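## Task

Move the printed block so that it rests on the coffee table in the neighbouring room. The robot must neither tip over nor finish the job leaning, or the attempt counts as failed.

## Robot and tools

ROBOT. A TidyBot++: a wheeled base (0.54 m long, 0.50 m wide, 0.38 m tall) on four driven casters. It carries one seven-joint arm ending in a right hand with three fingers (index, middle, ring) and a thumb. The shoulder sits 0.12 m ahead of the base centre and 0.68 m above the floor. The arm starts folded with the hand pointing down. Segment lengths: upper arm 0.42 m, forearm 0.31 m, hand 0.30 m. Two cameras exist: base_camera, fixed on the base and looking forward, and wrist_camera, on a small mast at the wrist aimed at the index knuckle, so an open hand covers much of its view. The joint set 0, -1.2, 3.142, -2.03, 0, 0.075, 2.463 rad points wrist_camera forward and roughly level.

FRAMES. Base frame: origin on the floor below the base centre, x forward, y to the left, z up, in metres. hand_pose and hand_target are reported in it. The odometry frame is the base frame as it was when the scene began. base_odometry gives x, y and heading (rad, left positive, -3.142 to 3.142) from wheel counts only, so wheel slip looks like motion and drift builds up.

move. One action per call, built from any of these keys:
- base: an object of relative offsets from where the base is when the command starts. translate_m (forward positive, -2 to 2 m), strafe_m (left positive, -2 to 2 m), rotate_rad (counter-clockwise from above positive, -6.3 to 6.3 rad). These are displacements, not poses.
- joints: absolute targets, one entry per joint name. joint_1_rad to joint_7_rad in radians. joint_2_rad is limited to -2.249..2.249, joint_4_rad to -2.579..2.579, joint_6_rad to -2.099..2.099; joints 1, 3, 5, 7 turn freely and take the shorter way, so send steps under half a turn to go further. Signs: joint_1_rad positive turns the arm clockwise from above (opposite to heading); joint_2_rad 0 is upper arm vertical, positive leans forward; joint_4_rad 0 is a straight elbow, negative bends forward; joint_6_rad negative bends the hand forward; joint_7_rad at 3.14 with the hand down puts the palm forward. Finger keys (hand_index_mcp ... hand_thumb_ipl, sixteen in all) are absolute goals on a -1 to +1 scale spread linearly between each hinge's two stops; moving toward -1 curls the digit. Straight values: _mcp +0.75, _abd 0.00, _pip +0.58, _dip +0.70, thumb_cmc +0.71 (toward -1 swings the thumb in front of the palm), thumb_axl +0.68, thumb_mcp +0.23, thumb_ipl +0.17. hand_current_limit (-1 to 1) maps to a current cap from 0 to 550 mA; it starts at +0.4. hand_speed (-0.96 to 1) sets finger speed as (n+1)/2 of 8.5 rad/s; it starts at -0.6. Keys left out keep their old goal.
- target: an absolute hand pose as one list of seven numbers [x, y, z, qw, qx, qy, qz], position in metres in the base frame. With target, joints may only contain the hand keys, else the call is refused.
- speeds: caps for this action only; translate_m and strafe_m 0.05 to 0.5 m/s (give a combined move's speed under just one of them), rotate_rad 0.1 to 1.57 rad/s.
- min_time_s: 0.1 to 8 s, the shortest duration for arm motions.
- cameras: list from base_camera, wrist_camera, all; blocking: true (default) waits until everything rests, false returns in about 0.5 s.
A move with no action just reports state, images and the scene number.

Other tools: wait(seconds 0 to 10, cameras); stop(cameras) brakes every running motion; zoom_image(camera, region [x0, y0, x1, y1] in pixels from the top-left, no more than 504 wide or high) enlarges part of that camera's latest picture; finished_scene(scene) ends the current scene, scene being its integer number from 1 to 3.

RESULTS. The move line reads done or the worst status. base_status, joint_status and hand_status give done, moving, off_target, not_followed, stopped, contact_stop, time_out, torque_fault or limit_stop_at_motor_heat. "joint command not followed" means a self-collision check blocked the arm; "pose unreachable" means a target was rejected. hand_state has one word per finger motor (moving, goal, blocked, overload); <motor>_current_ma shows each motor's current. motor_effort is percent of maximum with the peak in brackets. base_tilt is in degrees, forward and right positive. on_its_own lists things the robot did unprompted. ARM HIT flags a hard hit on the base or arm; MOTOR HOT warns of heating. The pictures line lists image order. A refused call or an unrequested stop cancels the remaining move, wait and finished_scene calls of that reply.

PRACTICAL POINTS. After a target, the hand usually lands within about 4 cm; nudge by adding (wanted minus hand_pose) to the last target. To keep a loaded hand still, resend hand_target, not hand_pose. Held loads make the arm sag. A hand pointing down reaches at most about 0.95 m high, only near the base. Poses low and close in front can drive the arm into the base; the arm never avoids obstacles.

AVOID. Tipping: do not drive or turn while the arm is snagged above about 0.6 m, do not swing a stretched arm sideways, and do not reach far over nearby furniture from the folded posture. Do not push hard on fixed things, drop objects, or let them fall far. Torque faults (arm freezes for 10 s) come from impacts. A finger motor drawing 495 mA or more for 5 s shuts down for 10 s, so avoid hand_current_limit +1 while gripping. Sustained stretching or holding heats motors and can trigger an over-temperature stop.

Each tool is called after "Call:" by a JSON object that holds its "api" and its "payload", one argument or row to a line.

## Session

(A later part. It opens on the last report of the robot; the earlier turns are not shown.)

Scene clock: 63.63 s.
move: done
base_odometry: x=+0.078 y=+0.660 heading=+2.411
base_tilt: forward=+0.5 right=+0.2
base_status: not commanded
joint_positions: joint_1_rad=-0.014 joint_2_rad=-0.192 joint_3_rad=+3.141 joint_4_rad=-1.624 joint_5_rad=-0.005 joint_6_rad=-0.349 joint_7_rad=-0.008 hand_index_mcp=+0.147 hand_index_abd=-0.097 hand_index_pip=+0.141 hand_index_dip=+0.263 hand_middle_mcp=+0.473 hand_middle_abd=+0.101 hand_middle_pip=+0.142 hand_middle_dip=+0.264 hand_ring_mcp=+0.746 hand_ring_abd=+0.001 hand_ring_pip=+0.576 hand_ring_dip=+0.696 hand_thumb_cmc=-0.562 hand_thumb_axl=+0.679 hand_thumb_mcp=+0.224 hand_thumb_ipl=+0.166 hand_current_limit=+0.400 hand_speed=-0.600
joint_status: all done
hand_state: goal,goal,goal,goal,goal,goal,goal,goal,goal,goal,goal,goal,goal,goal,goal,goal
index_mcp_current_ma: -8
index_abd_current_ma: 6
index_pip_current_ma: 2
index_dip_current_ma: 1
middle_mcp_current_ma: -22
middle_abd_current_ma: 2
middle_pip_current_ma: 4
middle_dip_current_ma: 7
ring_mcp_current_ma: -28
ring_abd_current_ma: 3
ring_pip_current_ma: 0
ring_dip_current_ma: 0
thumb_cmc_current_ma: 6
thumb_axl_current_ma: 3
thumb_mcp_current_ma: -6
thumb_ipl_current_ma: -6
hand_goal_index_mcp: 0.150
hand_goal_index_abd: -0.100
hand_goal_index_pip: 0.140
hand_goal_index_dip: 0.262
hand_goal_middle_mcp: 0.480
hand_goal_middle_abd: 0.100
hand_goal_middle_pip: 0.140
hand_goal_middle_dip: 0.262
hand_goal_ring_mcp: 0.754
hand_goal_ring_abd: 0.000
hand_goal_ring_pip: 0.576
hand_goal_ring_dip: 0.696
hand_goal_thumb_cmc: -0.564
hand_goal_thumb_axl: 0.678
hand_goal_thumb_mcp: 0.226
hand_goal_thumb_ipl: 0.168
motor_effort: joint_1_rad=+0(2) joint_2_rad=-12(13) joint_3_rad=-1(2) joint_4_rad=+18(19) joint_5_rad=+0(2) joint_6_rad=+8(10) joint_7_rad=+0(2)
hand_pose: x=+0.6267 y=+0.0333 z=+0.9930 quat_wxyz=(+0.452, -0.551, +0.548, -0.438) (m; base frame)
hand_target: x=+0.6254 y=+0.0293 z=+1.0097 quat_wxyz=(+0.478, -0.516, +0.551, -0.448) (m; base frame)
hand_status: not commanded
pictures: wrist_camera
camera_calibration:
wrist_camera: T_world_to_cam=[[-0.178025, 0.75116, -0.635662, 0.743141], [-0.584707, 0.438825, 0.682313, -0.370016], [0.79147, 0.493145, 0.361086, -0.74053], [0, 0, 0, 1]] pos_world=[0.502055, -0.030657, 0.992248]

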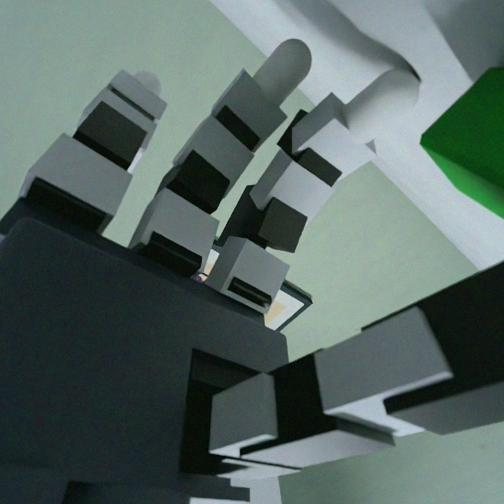

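Call:
{"api": "move", "payload": {
  "base": {"translate_m": -0.005, "strafe_m": 0.005},
  "speeds": {"strafe_m": 0.05}
}}

Call:
{"api": "move", "payload": {
  "joints": {"hand_index_mcp": -0.06, "hand_thumb_mcp": 0.14, "hand_thumb_ipl": 0.08},
  "cameras": ["wrist_camera"]
}}

Call:
{"api": "zoom_image", "payload": {
  "camera": "wrist_camera",
  "region": [304, 0, 504, 200]
}}

Scene clock: 64.83 s.
move: done
base_odometry: x=+0.078 y=+0.653 heading=+2.411
base_tilt: forward=+0.5 right=+0.2
base_status: done
joint_positions: joint_1_rad=-0.012 joint_2_rad=-0.198 joint_3_rad=+3.141 joint_4_rad=-1.624 joint_5_rad=-0.005 joint_6_rad=-0.348 joint_7_rad=-0.008 hand_index_mcp=+0.147 hand_index_abd=-0.097 hand_index_pip=+0.141 hand_index_dip=+0.263 hand_middle_mcp=+0.473 hand_middle_abd=+0.101 hand_middle_pip=+0.141 hand_middle_dip=+0.264 hand_ring_mcp=+0.746 hand_ring_abd=+0.001 hand_ring_pip=+0.576 hand_ring_dip=+0.696 hand_thumb_cmc=-0.562 hand_thumb_axl=+0.679 hand_thumb_mcp=+0.224 hand_thumb_ipl=+0.166 hand_current_limit=+0.400 hand_speed=-0.600
joint_status: not commanded
hand_state: goal,goal,goal,goal,goal,goal,goal,goal,goal,goal,goal,goal,goal,goal,goal,goal
index_mcp_current_ma: -9
index_abd_current_ma: 6
index_pip_current_ma: 2
index_dip_current_ma: 1
middle_mcp_current_ma: -22
middle_abd_current_ma: 2
middle_pip_current_ma: 4
middle_dip_current_ma: 7
ring_mcp_current_ma: -28
ring_abd_current_ma: 3
ring_pip_current_ma: 0
ring_dip_current_ma: 0
thumb_cmc_current_ma: 4
thumb_axl_current_ma: 3
thumb_mcp_current_ma: -6
thumb_ipl_current_ma: -6
hand_goal_index_mcp: 0.150
hand_goal_index_abd: -0.100
hand_goal_index_pip: 0.140
hand_goal_index_dip: 0.262
hand_goal_middle_mcp: 0.480
hand_goal_middle_abd: 0.100
hand_goal_middle_pip: 0.140
hand_goal_middle_dip: 0.262
hand_goal_ring_mcp: 0.754
hand_goal_ring_abd: 0.000
hand_goal_ring_pip: 0.576
hand_goal_ring_dip: 0.696
hand_goal_thumb_cmc: -0.564
hand_goal_thumb_axl: 0.678
hand_goal_thumb_mcp: 0.226
hand_goal_thumb_ipl: 0.168
motor_effort: joint_1_rad=+0(1) joint_2_rad=-12(14) joint_3_rad=+0(1) joint_4_rad=+18(18) joint_5_rad=+1(1) joint_6_rad=+8(10) joint_7_rad=+0(1)
hand_pose: x=+0.6250 y=+0.0320 z=+0.9961 quat_wxyz=(+0.453, -0.548, +0.548, -0.441) (m; base frame)
hand_target: x=+0.6254 y=+0.0293 z=+1.0097 quat_wxyz=(+0.478, -0.516, +0.551, -0.448) (m; base frame)
hand_status: not commanded
pictures: none

Scene clock: 65.47 s.
move: done
base_odometry: x=+0.078 y=+0.653 heading=+2.411
base_tilt: forward=+0.5 right=+0.2
base_status: not commanded
joint_positions: joint_1_rad=-0.012 joint_2_rad=-0.198 joint_3_rad=+3.141 joint_4_rad=-1.624 joint_5_rad=-0.005 joint_6_rad=-0.348 joint_7_rad=-0.008 hand_index_mcp=-0.061 hand_index_abd=-0.097 hand_index_pip=+0.141 hand_index_dip=+0.263 hand_middle_mcp=+0.473 hand_middle_abd=+0.101 hand_middle_pip=+0.141 hand_middle_dip=+0.264 hand_ring_mcp=+0.746 hand_ring_abd=+0.001 hand_ring_pip=+0.576 hand_ring_dip=+0.696 hand_thumb_cmc=-0.562 hand_thumb_axl=+0.679 hand_thumb_mcp=+0.142 hand_thumb_ipl=+0.082 hand_current_limit=+0.400 hand_speed=-0.600
joint_status: all done
hand_state: goal,goal,goal,goal,goal,goal,goal,goal,goal,goal,goal,goal,goal,goal,goal,goal
index_mcp_current_ma: -2
index_abd_current_ma: 6
index_pip_current_ma: 2
index_dip_current_ma: 1
middle_mcp_current_ma: -22
middle_abd_current_ma: 2
middle_pip_current_ma: 4
middle_dip_current_ma: 7
ring_mcp_current_ma: -28
ring_abd_current_ma: 3
ring_pip_current_ma: 0
ring_dip_current_ma: 0
thumb_cmc_current_ma: 4
thumb_axl_current_ma: 3
thumb_mcp_current_ma: 8
thumb_ipl_current_ma: 7
hand_goal_index_mcp: -0.060
hand_goal_index_abd: -0.100
hand_goal_index_pip: 0.140
hand_goal_index_dip: 0.262
hand_goal_middle_mcp: 0.480
hand_goal_middle_abd: 0.100
hand_goal_middle_pip: 0.140
hand_goal_middle_dip: 0.262
hand_goal_ring_mcp: 0.754
hand_goal_ring_abd: 0.000
hand_goal_ring_pip: 0.576
hand_goal_ring_dip: 0.696
hand_goal_thumb_cmc: -0.564
hand_goal_thumb_axl: 0.678
hand_goal_thumb_mcp: 0.140
hand_goal_thumb_ipl: 0.080
motor_effort: joint_1_rad=+1(1) joint_2_rad=-12(12) joint_3_rad=+0(1) joint_4_rad=+18(18) joint_5_rad=+1(1) joint_6_rad=+7(9) joint_7_rad=+0(1)
hand_pose: x=+0.6250 y=+0.0320 z=+0.9962 quat_wxyz=(+0.453, -0.548, +0.548, -0.441) (m; base frame)
hand_target: x=+0.6254 y=+0.0293 z=+1.0097 quat_wxyz=(+0.478, -0.516, +0.551, -0.448) (m; base frame)
hand_status: not commanded
pictures: wrist_camera
camera_calibration:
wrist_camera: T_world_to_cam=[[-0.171868, 0.751767, -0.636638, 0.742979], [-0.588286, 0.440047, 0.678438, -0.366634], [0.790178, 0.491127, 0.366624, -0.744325], [0, 0, 0, 1]] pos_world=[0.500158, -0.0316524, 0.994635]

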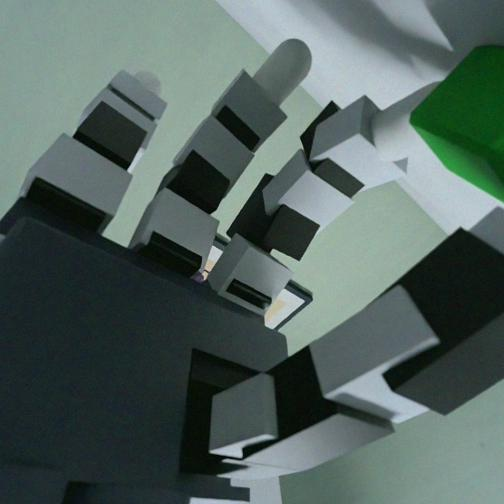

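Scaled by 2.520 from the camera's 504x504 image, which has a finer 720x720 frame.

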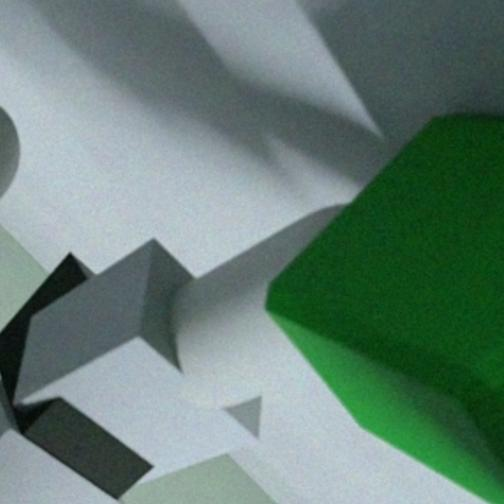

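Call:
{"api": "move", "payload": {
  "joints": {"hand_index_mcp": -0.14, "hand_thumb_mcp": 0.08, "hand_thumb_ipl": 0.03},
  "cameras": ["wrist_camera"]
}}

Call:
{"api": "zoom_image", "payload": {
  "camera": "wrist_camera",
  "region": [304, 0, 504, 200]
}}

Scene clock: 66.13 s.
move: off_target
base_odometry: x=+0.078 y=+0.653 heading=+2.411
base_tilt: forward=+0.5 right=+0.2
base_status: not commanded
joint_positions: joint_1_rad=-0.012 joint_2_rad=-0.199 joint_3_rad=+3.141 joint_4_rad=-1.624 joint_5_rad=-0.005 joint_6_rad=-0.346 joint_7_rad=-0.008 hand_index_mcp=-0.087 hand_index_abd=-0.097 hand_index_pip=+0.156 hand_index_dip=+0.266 hand_middle_mcp=+0.473 hand_middle_abd=+0.101 hand_middle_pip=+0.141 hand_middle_dip=+0.264 hand_ring_mcp=+0.746 hand_ring_abd=+0.001 hand_ring_pip=+0.576 hand_ring_dip=+0.696 hand_thumb_cmc=-0.563 hand_thumb_axl=+0.679 hand_thumb_mcp=+0.124 hand_thumb_ipl=+0.054 hand_current_limit=+0.400 hand_speed=-0.600
joint_status: hand_index_mcp off_target (ended at -0.087, target -0.140); hand_thumb_mcp off_target (ended at +0.124, target +0.080); hand_thumb_ipl off_target (ended at +0.054, target +0.030)
hand_state: blocked,goal,goal,goal,goal,goal,goal,goal,goal,goal,goal,goal,goal,goal,blocked,blocked
index_mcp_current_ma: 227
index_abd_current_ma: 6
index_pip_current_ma: 57
index_dip_current_ma: 12
middle_mcp_current_ma: -22
middle_abd_current_ma: 2
middle_pip_current_ma: 4
middle_dip_current_ma: 7
ring_mcp_current_ma: -28
ring_abd_current_ma: 3
ring_pip_current_ma: 0
ring_dip_current_ma: 0
thumb_cmc_current_ma: 4
thumb_axl_current_ma: 3
thumb_mcp_current_ma: 232
thumb_ipl_current_ma: 125
hand_goal_index_mcp: -0.140
hand_goal_index_abd: -0.100
hand_goal_index_pip: 0.140
hand_goal_index_dip: 0.262
hand_goal_middle_mcp: 0.480
hand_goal_middle_abd: 0.100
hand_goal_middle_pip: 0.140
hand_goal_middle_dip: 0.262
hand_goal_ring_mcp: 0.754
hand_goal_ring_abd: 0.000
hand_goal_ring_pip: 0.576
hand_goal_ring_dip: 0.696
hand_goal_thumb_cmc: -0.564
hand_goal_thumb_axl: 0.678
hand_goal_thumb_mcp: 0.080
hand_goal_thumb_ipl: 0.030
motor_effort: joint_1_rad=+1(1) joint_2_rad=-11(12) joint_3_rad=+0(1) joint_4_rad=+17(18) joint_5_rad=+1(1) joint_6_rad=+8(9) joint_7_rad=+0(1)
hand_pose: x=+0.6251 y=+0.0321 z=+0.9969 quat_wxyz=(+0.454, -0.548, +0.547, -0.441) (m; base frame)
hand_target: x=+0.6254 y=+0.0293 z=+1.0097 quat_wxyz=(+0.478, -0.516, +0.551, -0.448) (m; base frame)
hand_status: not commanded
pictures: wrist_camera
camera_calibration:
wrist_camera: T_world_to_cam=[[-0.170353, 0.752021, -0.636745, 0.74253], [-0.589845, 0.43981, 0.677237, -0.364921], [0.789344, 0.49095, 0.368653, -0.746206], [0, 0, 0, 1]] pos_world=[0.500258, -0.0315523, 0.995031]

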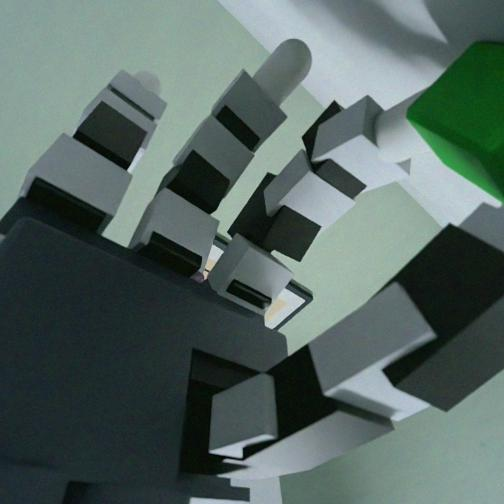

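Scaled by 2.520 from the camera's 504x504 image, which has a finer 720x720 frame.

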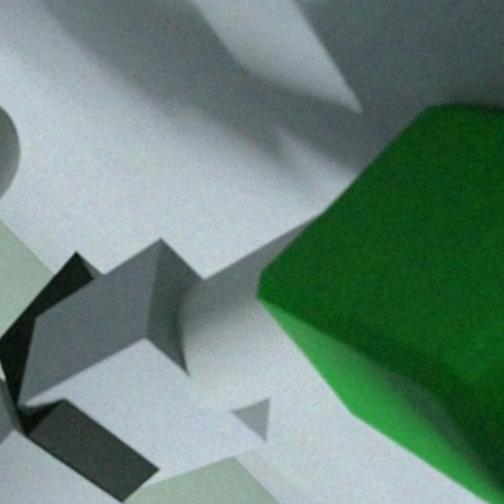

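Call:
{"api": "move", "payload": {
  "joints": {"hand_current_limit": 0.6, "hand_index_mcp": -0.175, "hand_index_pip": 0.11, "hand_index_dip": 0.24, "hand_thumb_mcp": 0.045, "hand_thumb_ipl": 0.0},
  "cameras": ["wrist_camera"]
}}

Call:
{"api": "zoom_image", "payload": {
  "camera": "wrist_camera",
  "region": [304, 0, 504, 200]
}}

Scene clock: 66.70 s.
move: off_target
base_odometry: x=+0.078 y=+0.653 heading=+2.411
base_tilt: forward=+0.5 right=+0.2
base_status: not commanded
joint_positions: joint_1_rad=-0.012 joint_2_rad=-0.199 joint_3_rad=+3.141 joint_4_rad=-1.624 joint_5_rad=-0.005 joint_6_rad=-0.346 joint_7_rad=-0.008 hand_index_mcp=-0.089 hand_index_abd=-0.097 hand_index_pip=+0.156 hand_index_dip=+0.264 hand_middle_mcp=+0.473 hand_middle_abd=+0.101 hand_middle_pip=+0.141 hand_middle_dip=+0.264 hand_ring_mcp=+0.746 hand_ring_abd=+0.001 hand_ring_pip=+0.576 hand_ring_dip=+0.696 hand_thumb_cmc=-0.563 hand_thumb_axl=+0.679 hand_thumb_mcp=+0.123 hand_thumb_ipl=+0.044 hand_current_limit=+0.600 hand_speed=-0.600
joint_status: hand_index_mcp off_target (ended at -0.089, target -0.175); hand_index_pip off_target (ended at +0.156, target +0.110); hand_index_dip off_target (ended at +0.264, target +0.240); hand_thumb_mcp off_target (ended at +0.123, target +0.045); hand_thumb_ipl off_target (ended at +0.044, target +0.000); the others done
hand_state: blocked,goal,blocked,blocked,goal,goal,goal,goal,goal,goal,goal,goal,goal,goal,blocked,blocked
index_mcp_current_ma: 385
index_abd_current_ma: 6
index_pip_current_ma: 184
index_dip_current_ma: 89
middle_mcp_current_ma: -22
middle_abd_current_ma: 2
middle_pip_current_ma: 4
middle_dip_current_ma: 7
ring_mcp_current_ma: -28
ring_abd_current_ma: 3
ring_pip_current_ma: 0
ring_dip_current_ma: 0
thumb_cmc_current_ma: 3
thumb_axl_current_ma: 3
thumb_mcp_current_ma: 434
thumb_ipl_current_ma: 239
hand_goal_index_mcp: -0.174
hand_goal_index_abd: -0.100
hand_goal_index_pip: 0.110
hand_goal_index_dip: 0.240
hand_goal_middle_mcp: 0.480
hand_goal_middle_abd: 0.100
hand_goal_middle_pip: 0.140
hand_goal_middle_dip: 0.262
hand_goal_ring_mcp: 0.754
hand_goal_ring_abd: 0.000
hand_goal_ring_pip: 0.576
hand_goal_ring_dip: 0.696
hand_goal_thumb_cmc: -0.564
hand_goal_thumb_axl: 0.678
hand_goal_thumb_mcp: 0.046
hand_goal_thumb_ipl: 0.000
motor_effort: joint_1_rad=+0(1) joint_2_rad=-11(12) joint_3_rad=+0(1) joint_4_rad=+17(17) joint_5_rad=+1(1) joint_6_rad=+9(9) joint_7_rad=+0(1)
hand_pose: x=+0.6251 y=+0.0321 z=+0.9969 quat_wxyz=(+0.454, -0.548, +0.547, -0.441) (m; base frame)
hand_target: x=+0.6254 y=+0.0293 z=+1.0097 quat_wxyz=(+0.478, -0.516, +0.551, -0.448) (m; base frame)
hand_status: not commanded
pictures: wrist_camera
camera_calibration:
wrist_camera: T_world_to_cam=[[-0.170353, 0.752021, -0.636745, 0.74253], [-0.589845, 0.43981, 0.677237, -0.364921], [0.789344, 0.49095, 0.368653, -0.746206], [0, 0, 0, 1]] pos_world=[0.500258, -0.0315523, 0.995031]

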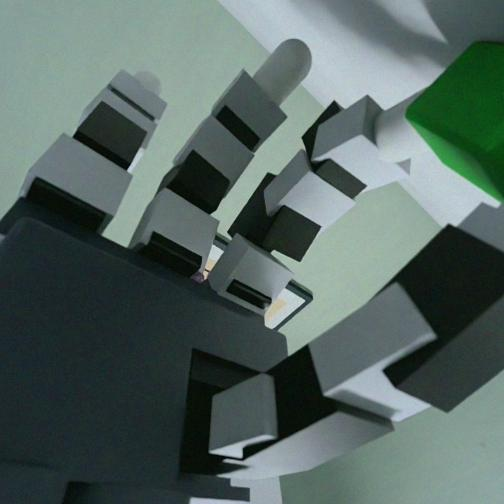

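Scaled by 2.520 from the camera's 504x504 image, which has a finer 720x720 frame.

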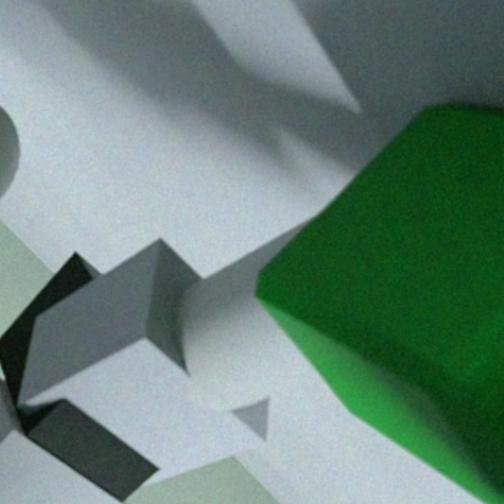

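Call:
{"api": "move", "payload": {
  "joints": {"joint_1_rad": 0, "joint_2_rad": -0.15, "joint_3_rad": 3.142, "joint_4_rad": -1.34, "joint_5_rad": 0, "joint_6_rad": -0.64, "joint_7_rad": -0.065},
  "min_time_s": 2,
  "cameras": ["wrist_camera"]
}}

Call:
{"api": "zoom_image", "payload": {
  "camera": "wrist_camera",
  "region": [304, 0, 504, 200]
}}

Scene clock: 69.37 s.
move: done
base_odometry: x=+0.078 y=+0.653 heading=+2.411
base_tilt: forward=+0.4 right=+0.2
base_status: not commanded
joint_positions: joint_1_rad=-0.012 joint_2_rad=-0.165 joint_3_rad=+3.141 joint_4_rad=-1.384 joint_5_rad=-0.005 joint_6_rad=-0.559 joint_7_rad=-0.008 hand_index_mcp=-0.089 hand_index_abd=-0.097 hand_index_pip=+0.156 hand_index_dip=+0.264 hand_middle_mcp=+0.473 hand_middle_abd=+0.101 hand_middle_pip=+0.141 hand_middle_dip=+0.264 hand_ring_mcp=+0.746 hand_ring_abd=+0.001 hand_ring_pip=+0.576 hand_ring_dip=+0.696 hand_thumb_cmc=-0.563 hand_thumb_axl=+0.679 hand_thumb_mcp=+0.123 hand_thumb_ipl=+0.044 hand_current_limit=+0.600 hand_speed=-0.600
joint_status: all done
hand_state: blocked,goal,blocked,blocked,goal,goal,goal,goal,goal,goal,goal,goal,goal,goal,blocked,blocked
index_mcp_current_ma: 385
index_abd_current_ma: 6
index_pip_current_ma: 184
index_dip_current_ma: 89
middle_mcp_current_ma: -22
middle_abd_current_ma: 2
middle_pip_current_ma: 4
middle_dip_current_ma: 7
ring_mcp_current_ma: -28
ring_abd_current_ma: 3
ring_pip_current_ma: 0
ring_dip_current_ma: 0
thumb_cmc_current_ma: 3
thumb_axl_current_ma: 3
thumb_mcp_current_ma: 434
thumb_ipl_current_ma: 239
hand_goal_index_mcp: -0.174
hand_goal_index_abd: -0.100
hand_goal_index_pip: 0.110
hand_goal_index_dip: 0.240
hand_goal_middle_mcp: 0.480
hand_goal_middle_abd: 0.100
hand_goal_middle_pip: 0.140
hand_goal_middle_dip: 0.262
hand_goal_ring_mcp: 0.754
hand_goal_ring_abd: 0.000
hand_goal_ring_pip: 0.576
hand_goal_ring_dip: 0.696
hand_goal_thumb_cmc: -0.564
hand_goal_thumb_axl: 0.678
hand_goal_thumb_mcp: 0.046
hand_goal_thumb_ipl: 0.000
motor_effort: joint_1_rad=+0(2) joint_2_rad=-12(13) joint_3_rad=+0(1) joint_4_rad=+17(19) joint_5_rad=+0(1) joint_6_rad=+9(10) joint_7_rad=-1(1)
hand_pose: x=+0.6222 y=+0.0323 z=+1.0601 quat_wxyz=(+0.452, -0.550, +0.548, -0.439) (m; base frame)
hand_target: x=+0.6180 y=+0.0293 z=+1.0568 quat_wxyz=(+0.445, -0.542, +0.578, -0.417) (m; base frame)
hand_status: not commanded
pictures: wrist_camera
camera_calibration:
wrist_camera: T_world_to_cam=[[-0.175899, 0.751597, -0.635737, 0.784463], [-0.585285, 0.439415, 0.681437, -0.416823], [0.791518, 0.491951, 0.362606, -0.762245], [0, 0, 0, 1]] pos_world=[0.497357, -0.0314544, 1.05915]

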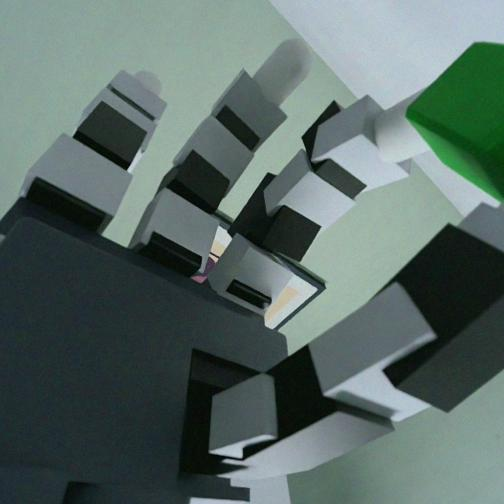

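Scaled by 2.520 from the camera's 504x504 image, which has a finer 720x720 frame.

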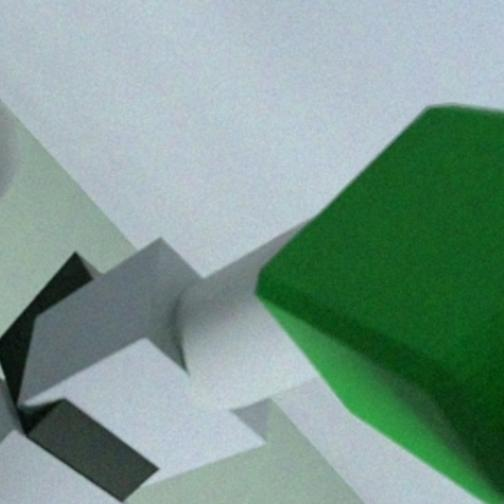

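Call:
{"api": "move", "payload": {
  "base": {"translate_m": -0.45},
  "speeds": {"translate_m": 0.3},
  "joints": {"hand_middle_mcp": 0.18, "hand_middle_abd": 0.0, "hand_ring_mcp": 0.137, "hand_ring_pip": 0.139, "hand_ring_dip": 0.261}
}}

Call:
{"api": "move", "payload": {
  "joints": {"joint_1_rad": 0, "joint_2_rad": -1.346, "joint_3_rad": 3.142, "joint_4_rad": -1.815, "joint_5_rad": 0, "joint_6_rad": -1.39, "joint_7_rad": -0.065},
  "min_time_s": 2,
  "cameras": ["all"]
}}

Scene clock: 72.20 s.
move: done
base_odometry: x=+0.414 y=+0.352 heading=+2.411
base_tilt: forward=+0.5 right=+0.2
base_status: done
joint_positions: joint_1_rad=-0.012 joint_2_rad=-0.149 joint_3_rad=+3.141 joint_4_rad=-1.382 joint_5_rad=-0.005 joint_6_rad=-0.562 joint_7_rad=-0.008 hand_index_mcp=-0.089 hand_index_abd=-0.097 hand_index_pip=+0.156 hand_index_dip=+0.264 hand_middle_mcp=+0.176 hand_middle_abd=+0.003 hand_middle_pip=+0.141 hand_middle_dip=+0.264 hand_ring_mcp=+0.134 hand_ring_abd=+0.001 hand_ring_pip=+0.142 hand_ring_dip=+0.265 hand_thumb_cmc=-0.563 hand_thumb_axl=+0.679 hand_thumb_mcp=+0.123 hand_thumb_ipl=+0.044 hand_current_limit=+0.600 hand_speed=-0.600
joint_status: all done
hand_state: blocked,goal,blocked,blocked,goal,goal,goal,goal,goal,goal,goal,goal,goal,goal,blocked,blocked
index_mcp_current_ma: 385
index_abd_current_ma: 6
index_pip_current_ma: 184
index_dip_current_ma: 89
middle_mcp_current_ma: -14
middle_abd_current_ma: 7
middle_pip_current_ma: 4
middle_dip_current_ma: 7
ring_mcp_current_ma: -11
ring_abd_current_ma: 3
ring_pip_current_ma: 6
ring_dip_current_ma: 9
thumb_cmc_current_ma: 2
thumb_axl_current_ma: 3
thumb_mcp_current_ma: 434
thumb_ipl_current_ma: 239
hand_goal_index_mcp: -0.174
hand_goal_index_abd: -0.100
hand_goal_index_pip: 0.110
hand_goal_index_dip: 0.240
hand_goal_middle_mcp: 0.180
hand_goal_middle_abd: 0.000
hand_goal_middle_pip: 0.140
hand_goal_middle_dip: 0.262
hand_goal_ring_mcp: 0.138
hand_goal_ring_abd: 0.000
hand_goal_ring_pip: 0.140
hand_goal_ring_dip: 0.262
hand_goal_thumb_cmc: -0.564
hand_goal_thumb_axl: 0.678
hand_goal_thumb_mcp: 0.046
hand_goal_thumb_ipl: 0.000
motor_effort: joint_1_rad=+1(1) joint_2_rad=-13(16) joint_3_rad=+0(1) joint_4_rad=+17(18) joint_5_rad=+1(1) joint_6_rad=+8(10) joint_7_rad=+1(1)
hand_pose: x=+0.6277 y=+0.0324 z=+1.0525 quat_wxyz=(+0.447, -0.553, +0.552, -0.435) (m; base frame)
hand_target: x=+0.6180 y=+0.0293 z=+1.0568 quat_wxyz=(+0.445, -0.542, +0.578, -0.417) (m; base frame)
hand_status: not commanded
pictures: none

Scene clock: 74.70 s.
move: done
base_odometry: x=+0.414 y=+0.352 heading=+2.411
base_tilt: forward=+0.5 right=+0.2
base_status: not commanded
joint_positions: joint_1_rad=-0.012 joint_2_rad=-1.337 joint_3_rad=+3.141 joint_4_rad=-1.785 joint_5_rad=-0.005 joint_6_rad=-1.307 joint_7_rad=-0.008 hand_index_mcp=-0.089 hand_index_abd=-0.097 hand_index_pip=+0.156 hand_index_dip=+0.264 hand_middle_mcp=+0.176 hand_middle_abd=+0.003 hand_middle_pip=+0.141 hand_middle_dip=+0.264 hand_ring_mcp=+0.134 hand_ring_abd=+0.001 hand_ring_pip=+0.142 hand_ring_dip=+0.265 hand_thumb_cmc=-0.563 hand_thumb_axl=+0.679 hand_thumb_mcp=+0.123 hand_thumb_ipl=+0.044 hand_current_limit=+0.600 hand_speed=-0.600
joint_status: all done
hand_state: blocked,goal,blocked,blocked,goal,goal,goal,goal,goal,goal,goal,goal,goal,goal,blocked,blocked
index_mcp_current_ma: 385
index_abd_current_ma: 6
index_pip_current_ma: 184
index_dip_current_ma: 89
middle_mcp_current_ma: -14
middle_abd_current_ma: 7
middle_pip_current_ma: 4
middle_dip_current_ma: 7
ring_mcp_current_ma: -12
ring_abd_current_ma: 3
ring_pip_current_ma: 6
ring_dip_current_ma: 9
thumb_cmc_current_ma: 2
thumb_axl_current_ma: 3
thumb_mcp_current_ma: 434
thumb_ipl_current_ma: 239
hand_goal_index_mcp: -0.174
hand_goal_index_abd: -0.100
hand_goal_index_pip: 0.110
hand_goal_index_dip: 0.240
hand_goal_middle_mcp: 0.180
hand_goal_middle_abd: 0.000
hand_goal_middle_pip: 0.140
hand_goal_middle_dip: 0.262
hand_goal_ring_mcp: 0.138
hand_goal_ring_abd: 0.000
hand_goal_ring_pip: 0.140
hand_goal_ring_dip: 0.262
hand_goal_thumb_cmc: -0.564
hand_goal_thumb_axl: 0.678
hand_goal_thumb_mcp: 0.046
hand_goal_thumb_ipl: 0.000
motor_effort: joint_1_rad=+1(2) joint_2_rad=+20(22) joint_3_rad=+0(2) joint_4_rad=+11(19) joint_5_rad=+1(2) joint_6_rad=+9(10) joint_7_rad=+0(2)
hand_pose: x=+0.1263 y=+0.0267 z=+0.9241 quat_wxyz=(+0.458, -0.546, +0.542, -0.446) (m; base frame)
hand_target: x=+0.1162 y=+0.0294 z=+0.8904 quat_wxyz=(+0.437, -0.548, +0.585, -0.409) (m; base frame)
hand_status: not commanded
pictures: base_camera, wrist_camera
camera_calibration:
wrist_camera: T_world_to_cam=[[-0.162307, 0.749254, -0.642086, 0.619247], [-0.602355, 0.440169, 0.665898, -0.59539], [0.781553, 0.494844, 0.379874, -0.332515], [0, 0, 0, 1]] pos_world=[0.00175035, -0.0373584, 0.920394]

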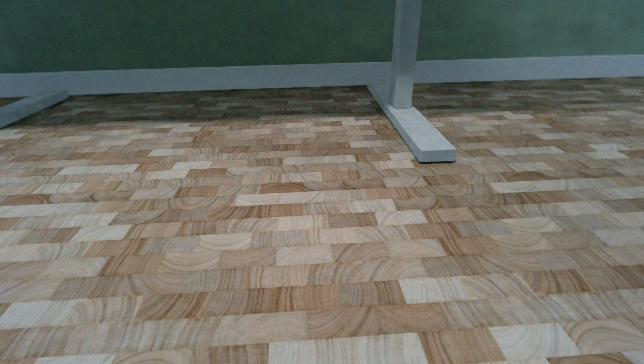

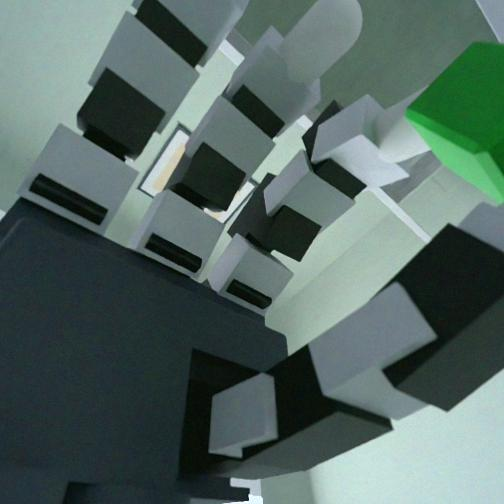

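Call:
{"api": "move", "payload": {
  "base": {"translate_m": 0.44, "strafe_m": -0.9, "rotate_rad": -3.003},
  "cameras": ["all"]
}}

Scene clock: 78.83 s.
move: done
base_odometry: x=+0.686 y=+1.316 heading=-0.592
base_tilt: forward=+0.5 right=+0.2
base_status: done
joint_positions: joint_1_rad=+0.001 joint_2_rad=-1.338 joint_3_rad=+3.141 joint_4_rad=-1.787 joint_5_rad=-0.005 joint_6_rad=-1.310 joint_7_rad=-0.008 hand_index_mcp=-0.089 hand_index_abd=-0.097 hand_index_pip=+0.156 hand_index_dip=+0.264 hand_middle_mcp=+0.176 hand_middle_abd=+0.003 hand_middle_pip=+0.141 hand_middle_dip=+0.264 hand_ring_mcp=+0.134 hand_ring_abd=+0.001 hand_ring_pip=+0.142 hand_ring_dip=+0.265 hand_thumb_cmc=-0.563 hand_thumb_axl=+0.679 hand_thumb_mcp=+0.123 hand_thumb_ipl=+0.044 hand_current_limit=+0.600 hand_speed=-0.600
joint_status: not commanded
hand_state: blocked,goal,blocked,blocked,goal,goal,goal,goal,goal,goal,goal,goal,goal,goal,blocked,blocked
index_mcp_current_ma: 385
index_abd_current_ma: 6
index_pip_current_ma: 184
index_dip_current_ma: 89
middle_mcp_current_ma: -14
middle_abd_current_ma: 6
middle_pip_current_ma: 4
middle_dip_current_ma: 7
ring_mcp_current_ma: -12
ring_abd_current_ma: 3
ring_pip_current_ma: 6
ring_dip_current_ma: 9
thumb_cmc_current_ma: 1
thumb_axl_current_ma: 3
thumb_mcp_current_ma: 434
thumb_ipl_current_ma: 239
hand_goal_index_mcp: -0.174
hand_goal_index_abd: -0.100
hand_goal_index_pip: 0.110
hand_goal_index_dip: 0.240
hand_goal_middle_mcp: 0.180
hand_goal_middle_abd: 0.000
hand_goal_middle_pip: 0.140
hand_goal_middle_dip: 0.262
hand_goal_ring_mcp: 0.138
hand_goal_ring_abd: 0.000
hand_goal_ring_pip: 0.140
hand_goal_ring_dip: 0.262
hand_goal_thumb_cmc: -0.564
hand_goal_thumb_axl: 0.678
hand_goal_thumb_mcp: 0.046
hand_goal_thumb_ipl: 0.000
motor_effort: joint_1_rad=+1(2) joint_2_rad=+19(21) joint_3_rad=+0(2) joint_4_rad=+11(11) joint_5_rad=+1(2) joint_6_rad=+8(9) joint_7_rad=+0(1)
hand_pose: x=+0.1263 y=+0.0267 z=+0.9225 quat_wxyz=(+0.454, -0.543, +0.546, -0.448) (m; base frame)
hand_target: x=+0.1162 y=+0.0294 z=+0.8904 quat_wxyz=(+0.437, -0.548, +0.585, -0.409) (m; base frame)
hand_status: not commanded
pictures: base_camera, wrist_camera
camera_calibration:
wrist_camera: T_world_to_cam=[[-0.156046, 0.751237, -0.641321, 0.616764], [-0.594131, 0.447302, 0.668528, -0.598055], [0.789087, 0.48535, 0.376533, -0.329431], [0, 0, 0, 1]] pos_world=[0.000870681, -0.035935, 0.919402]

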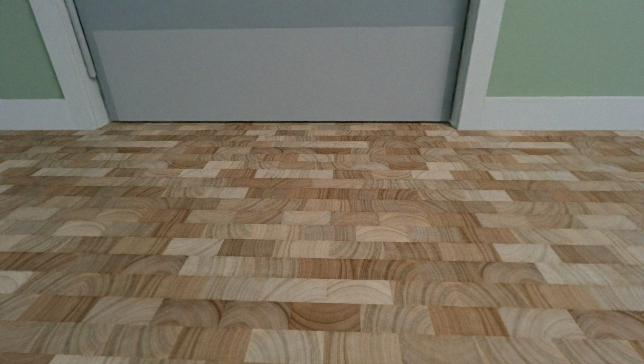

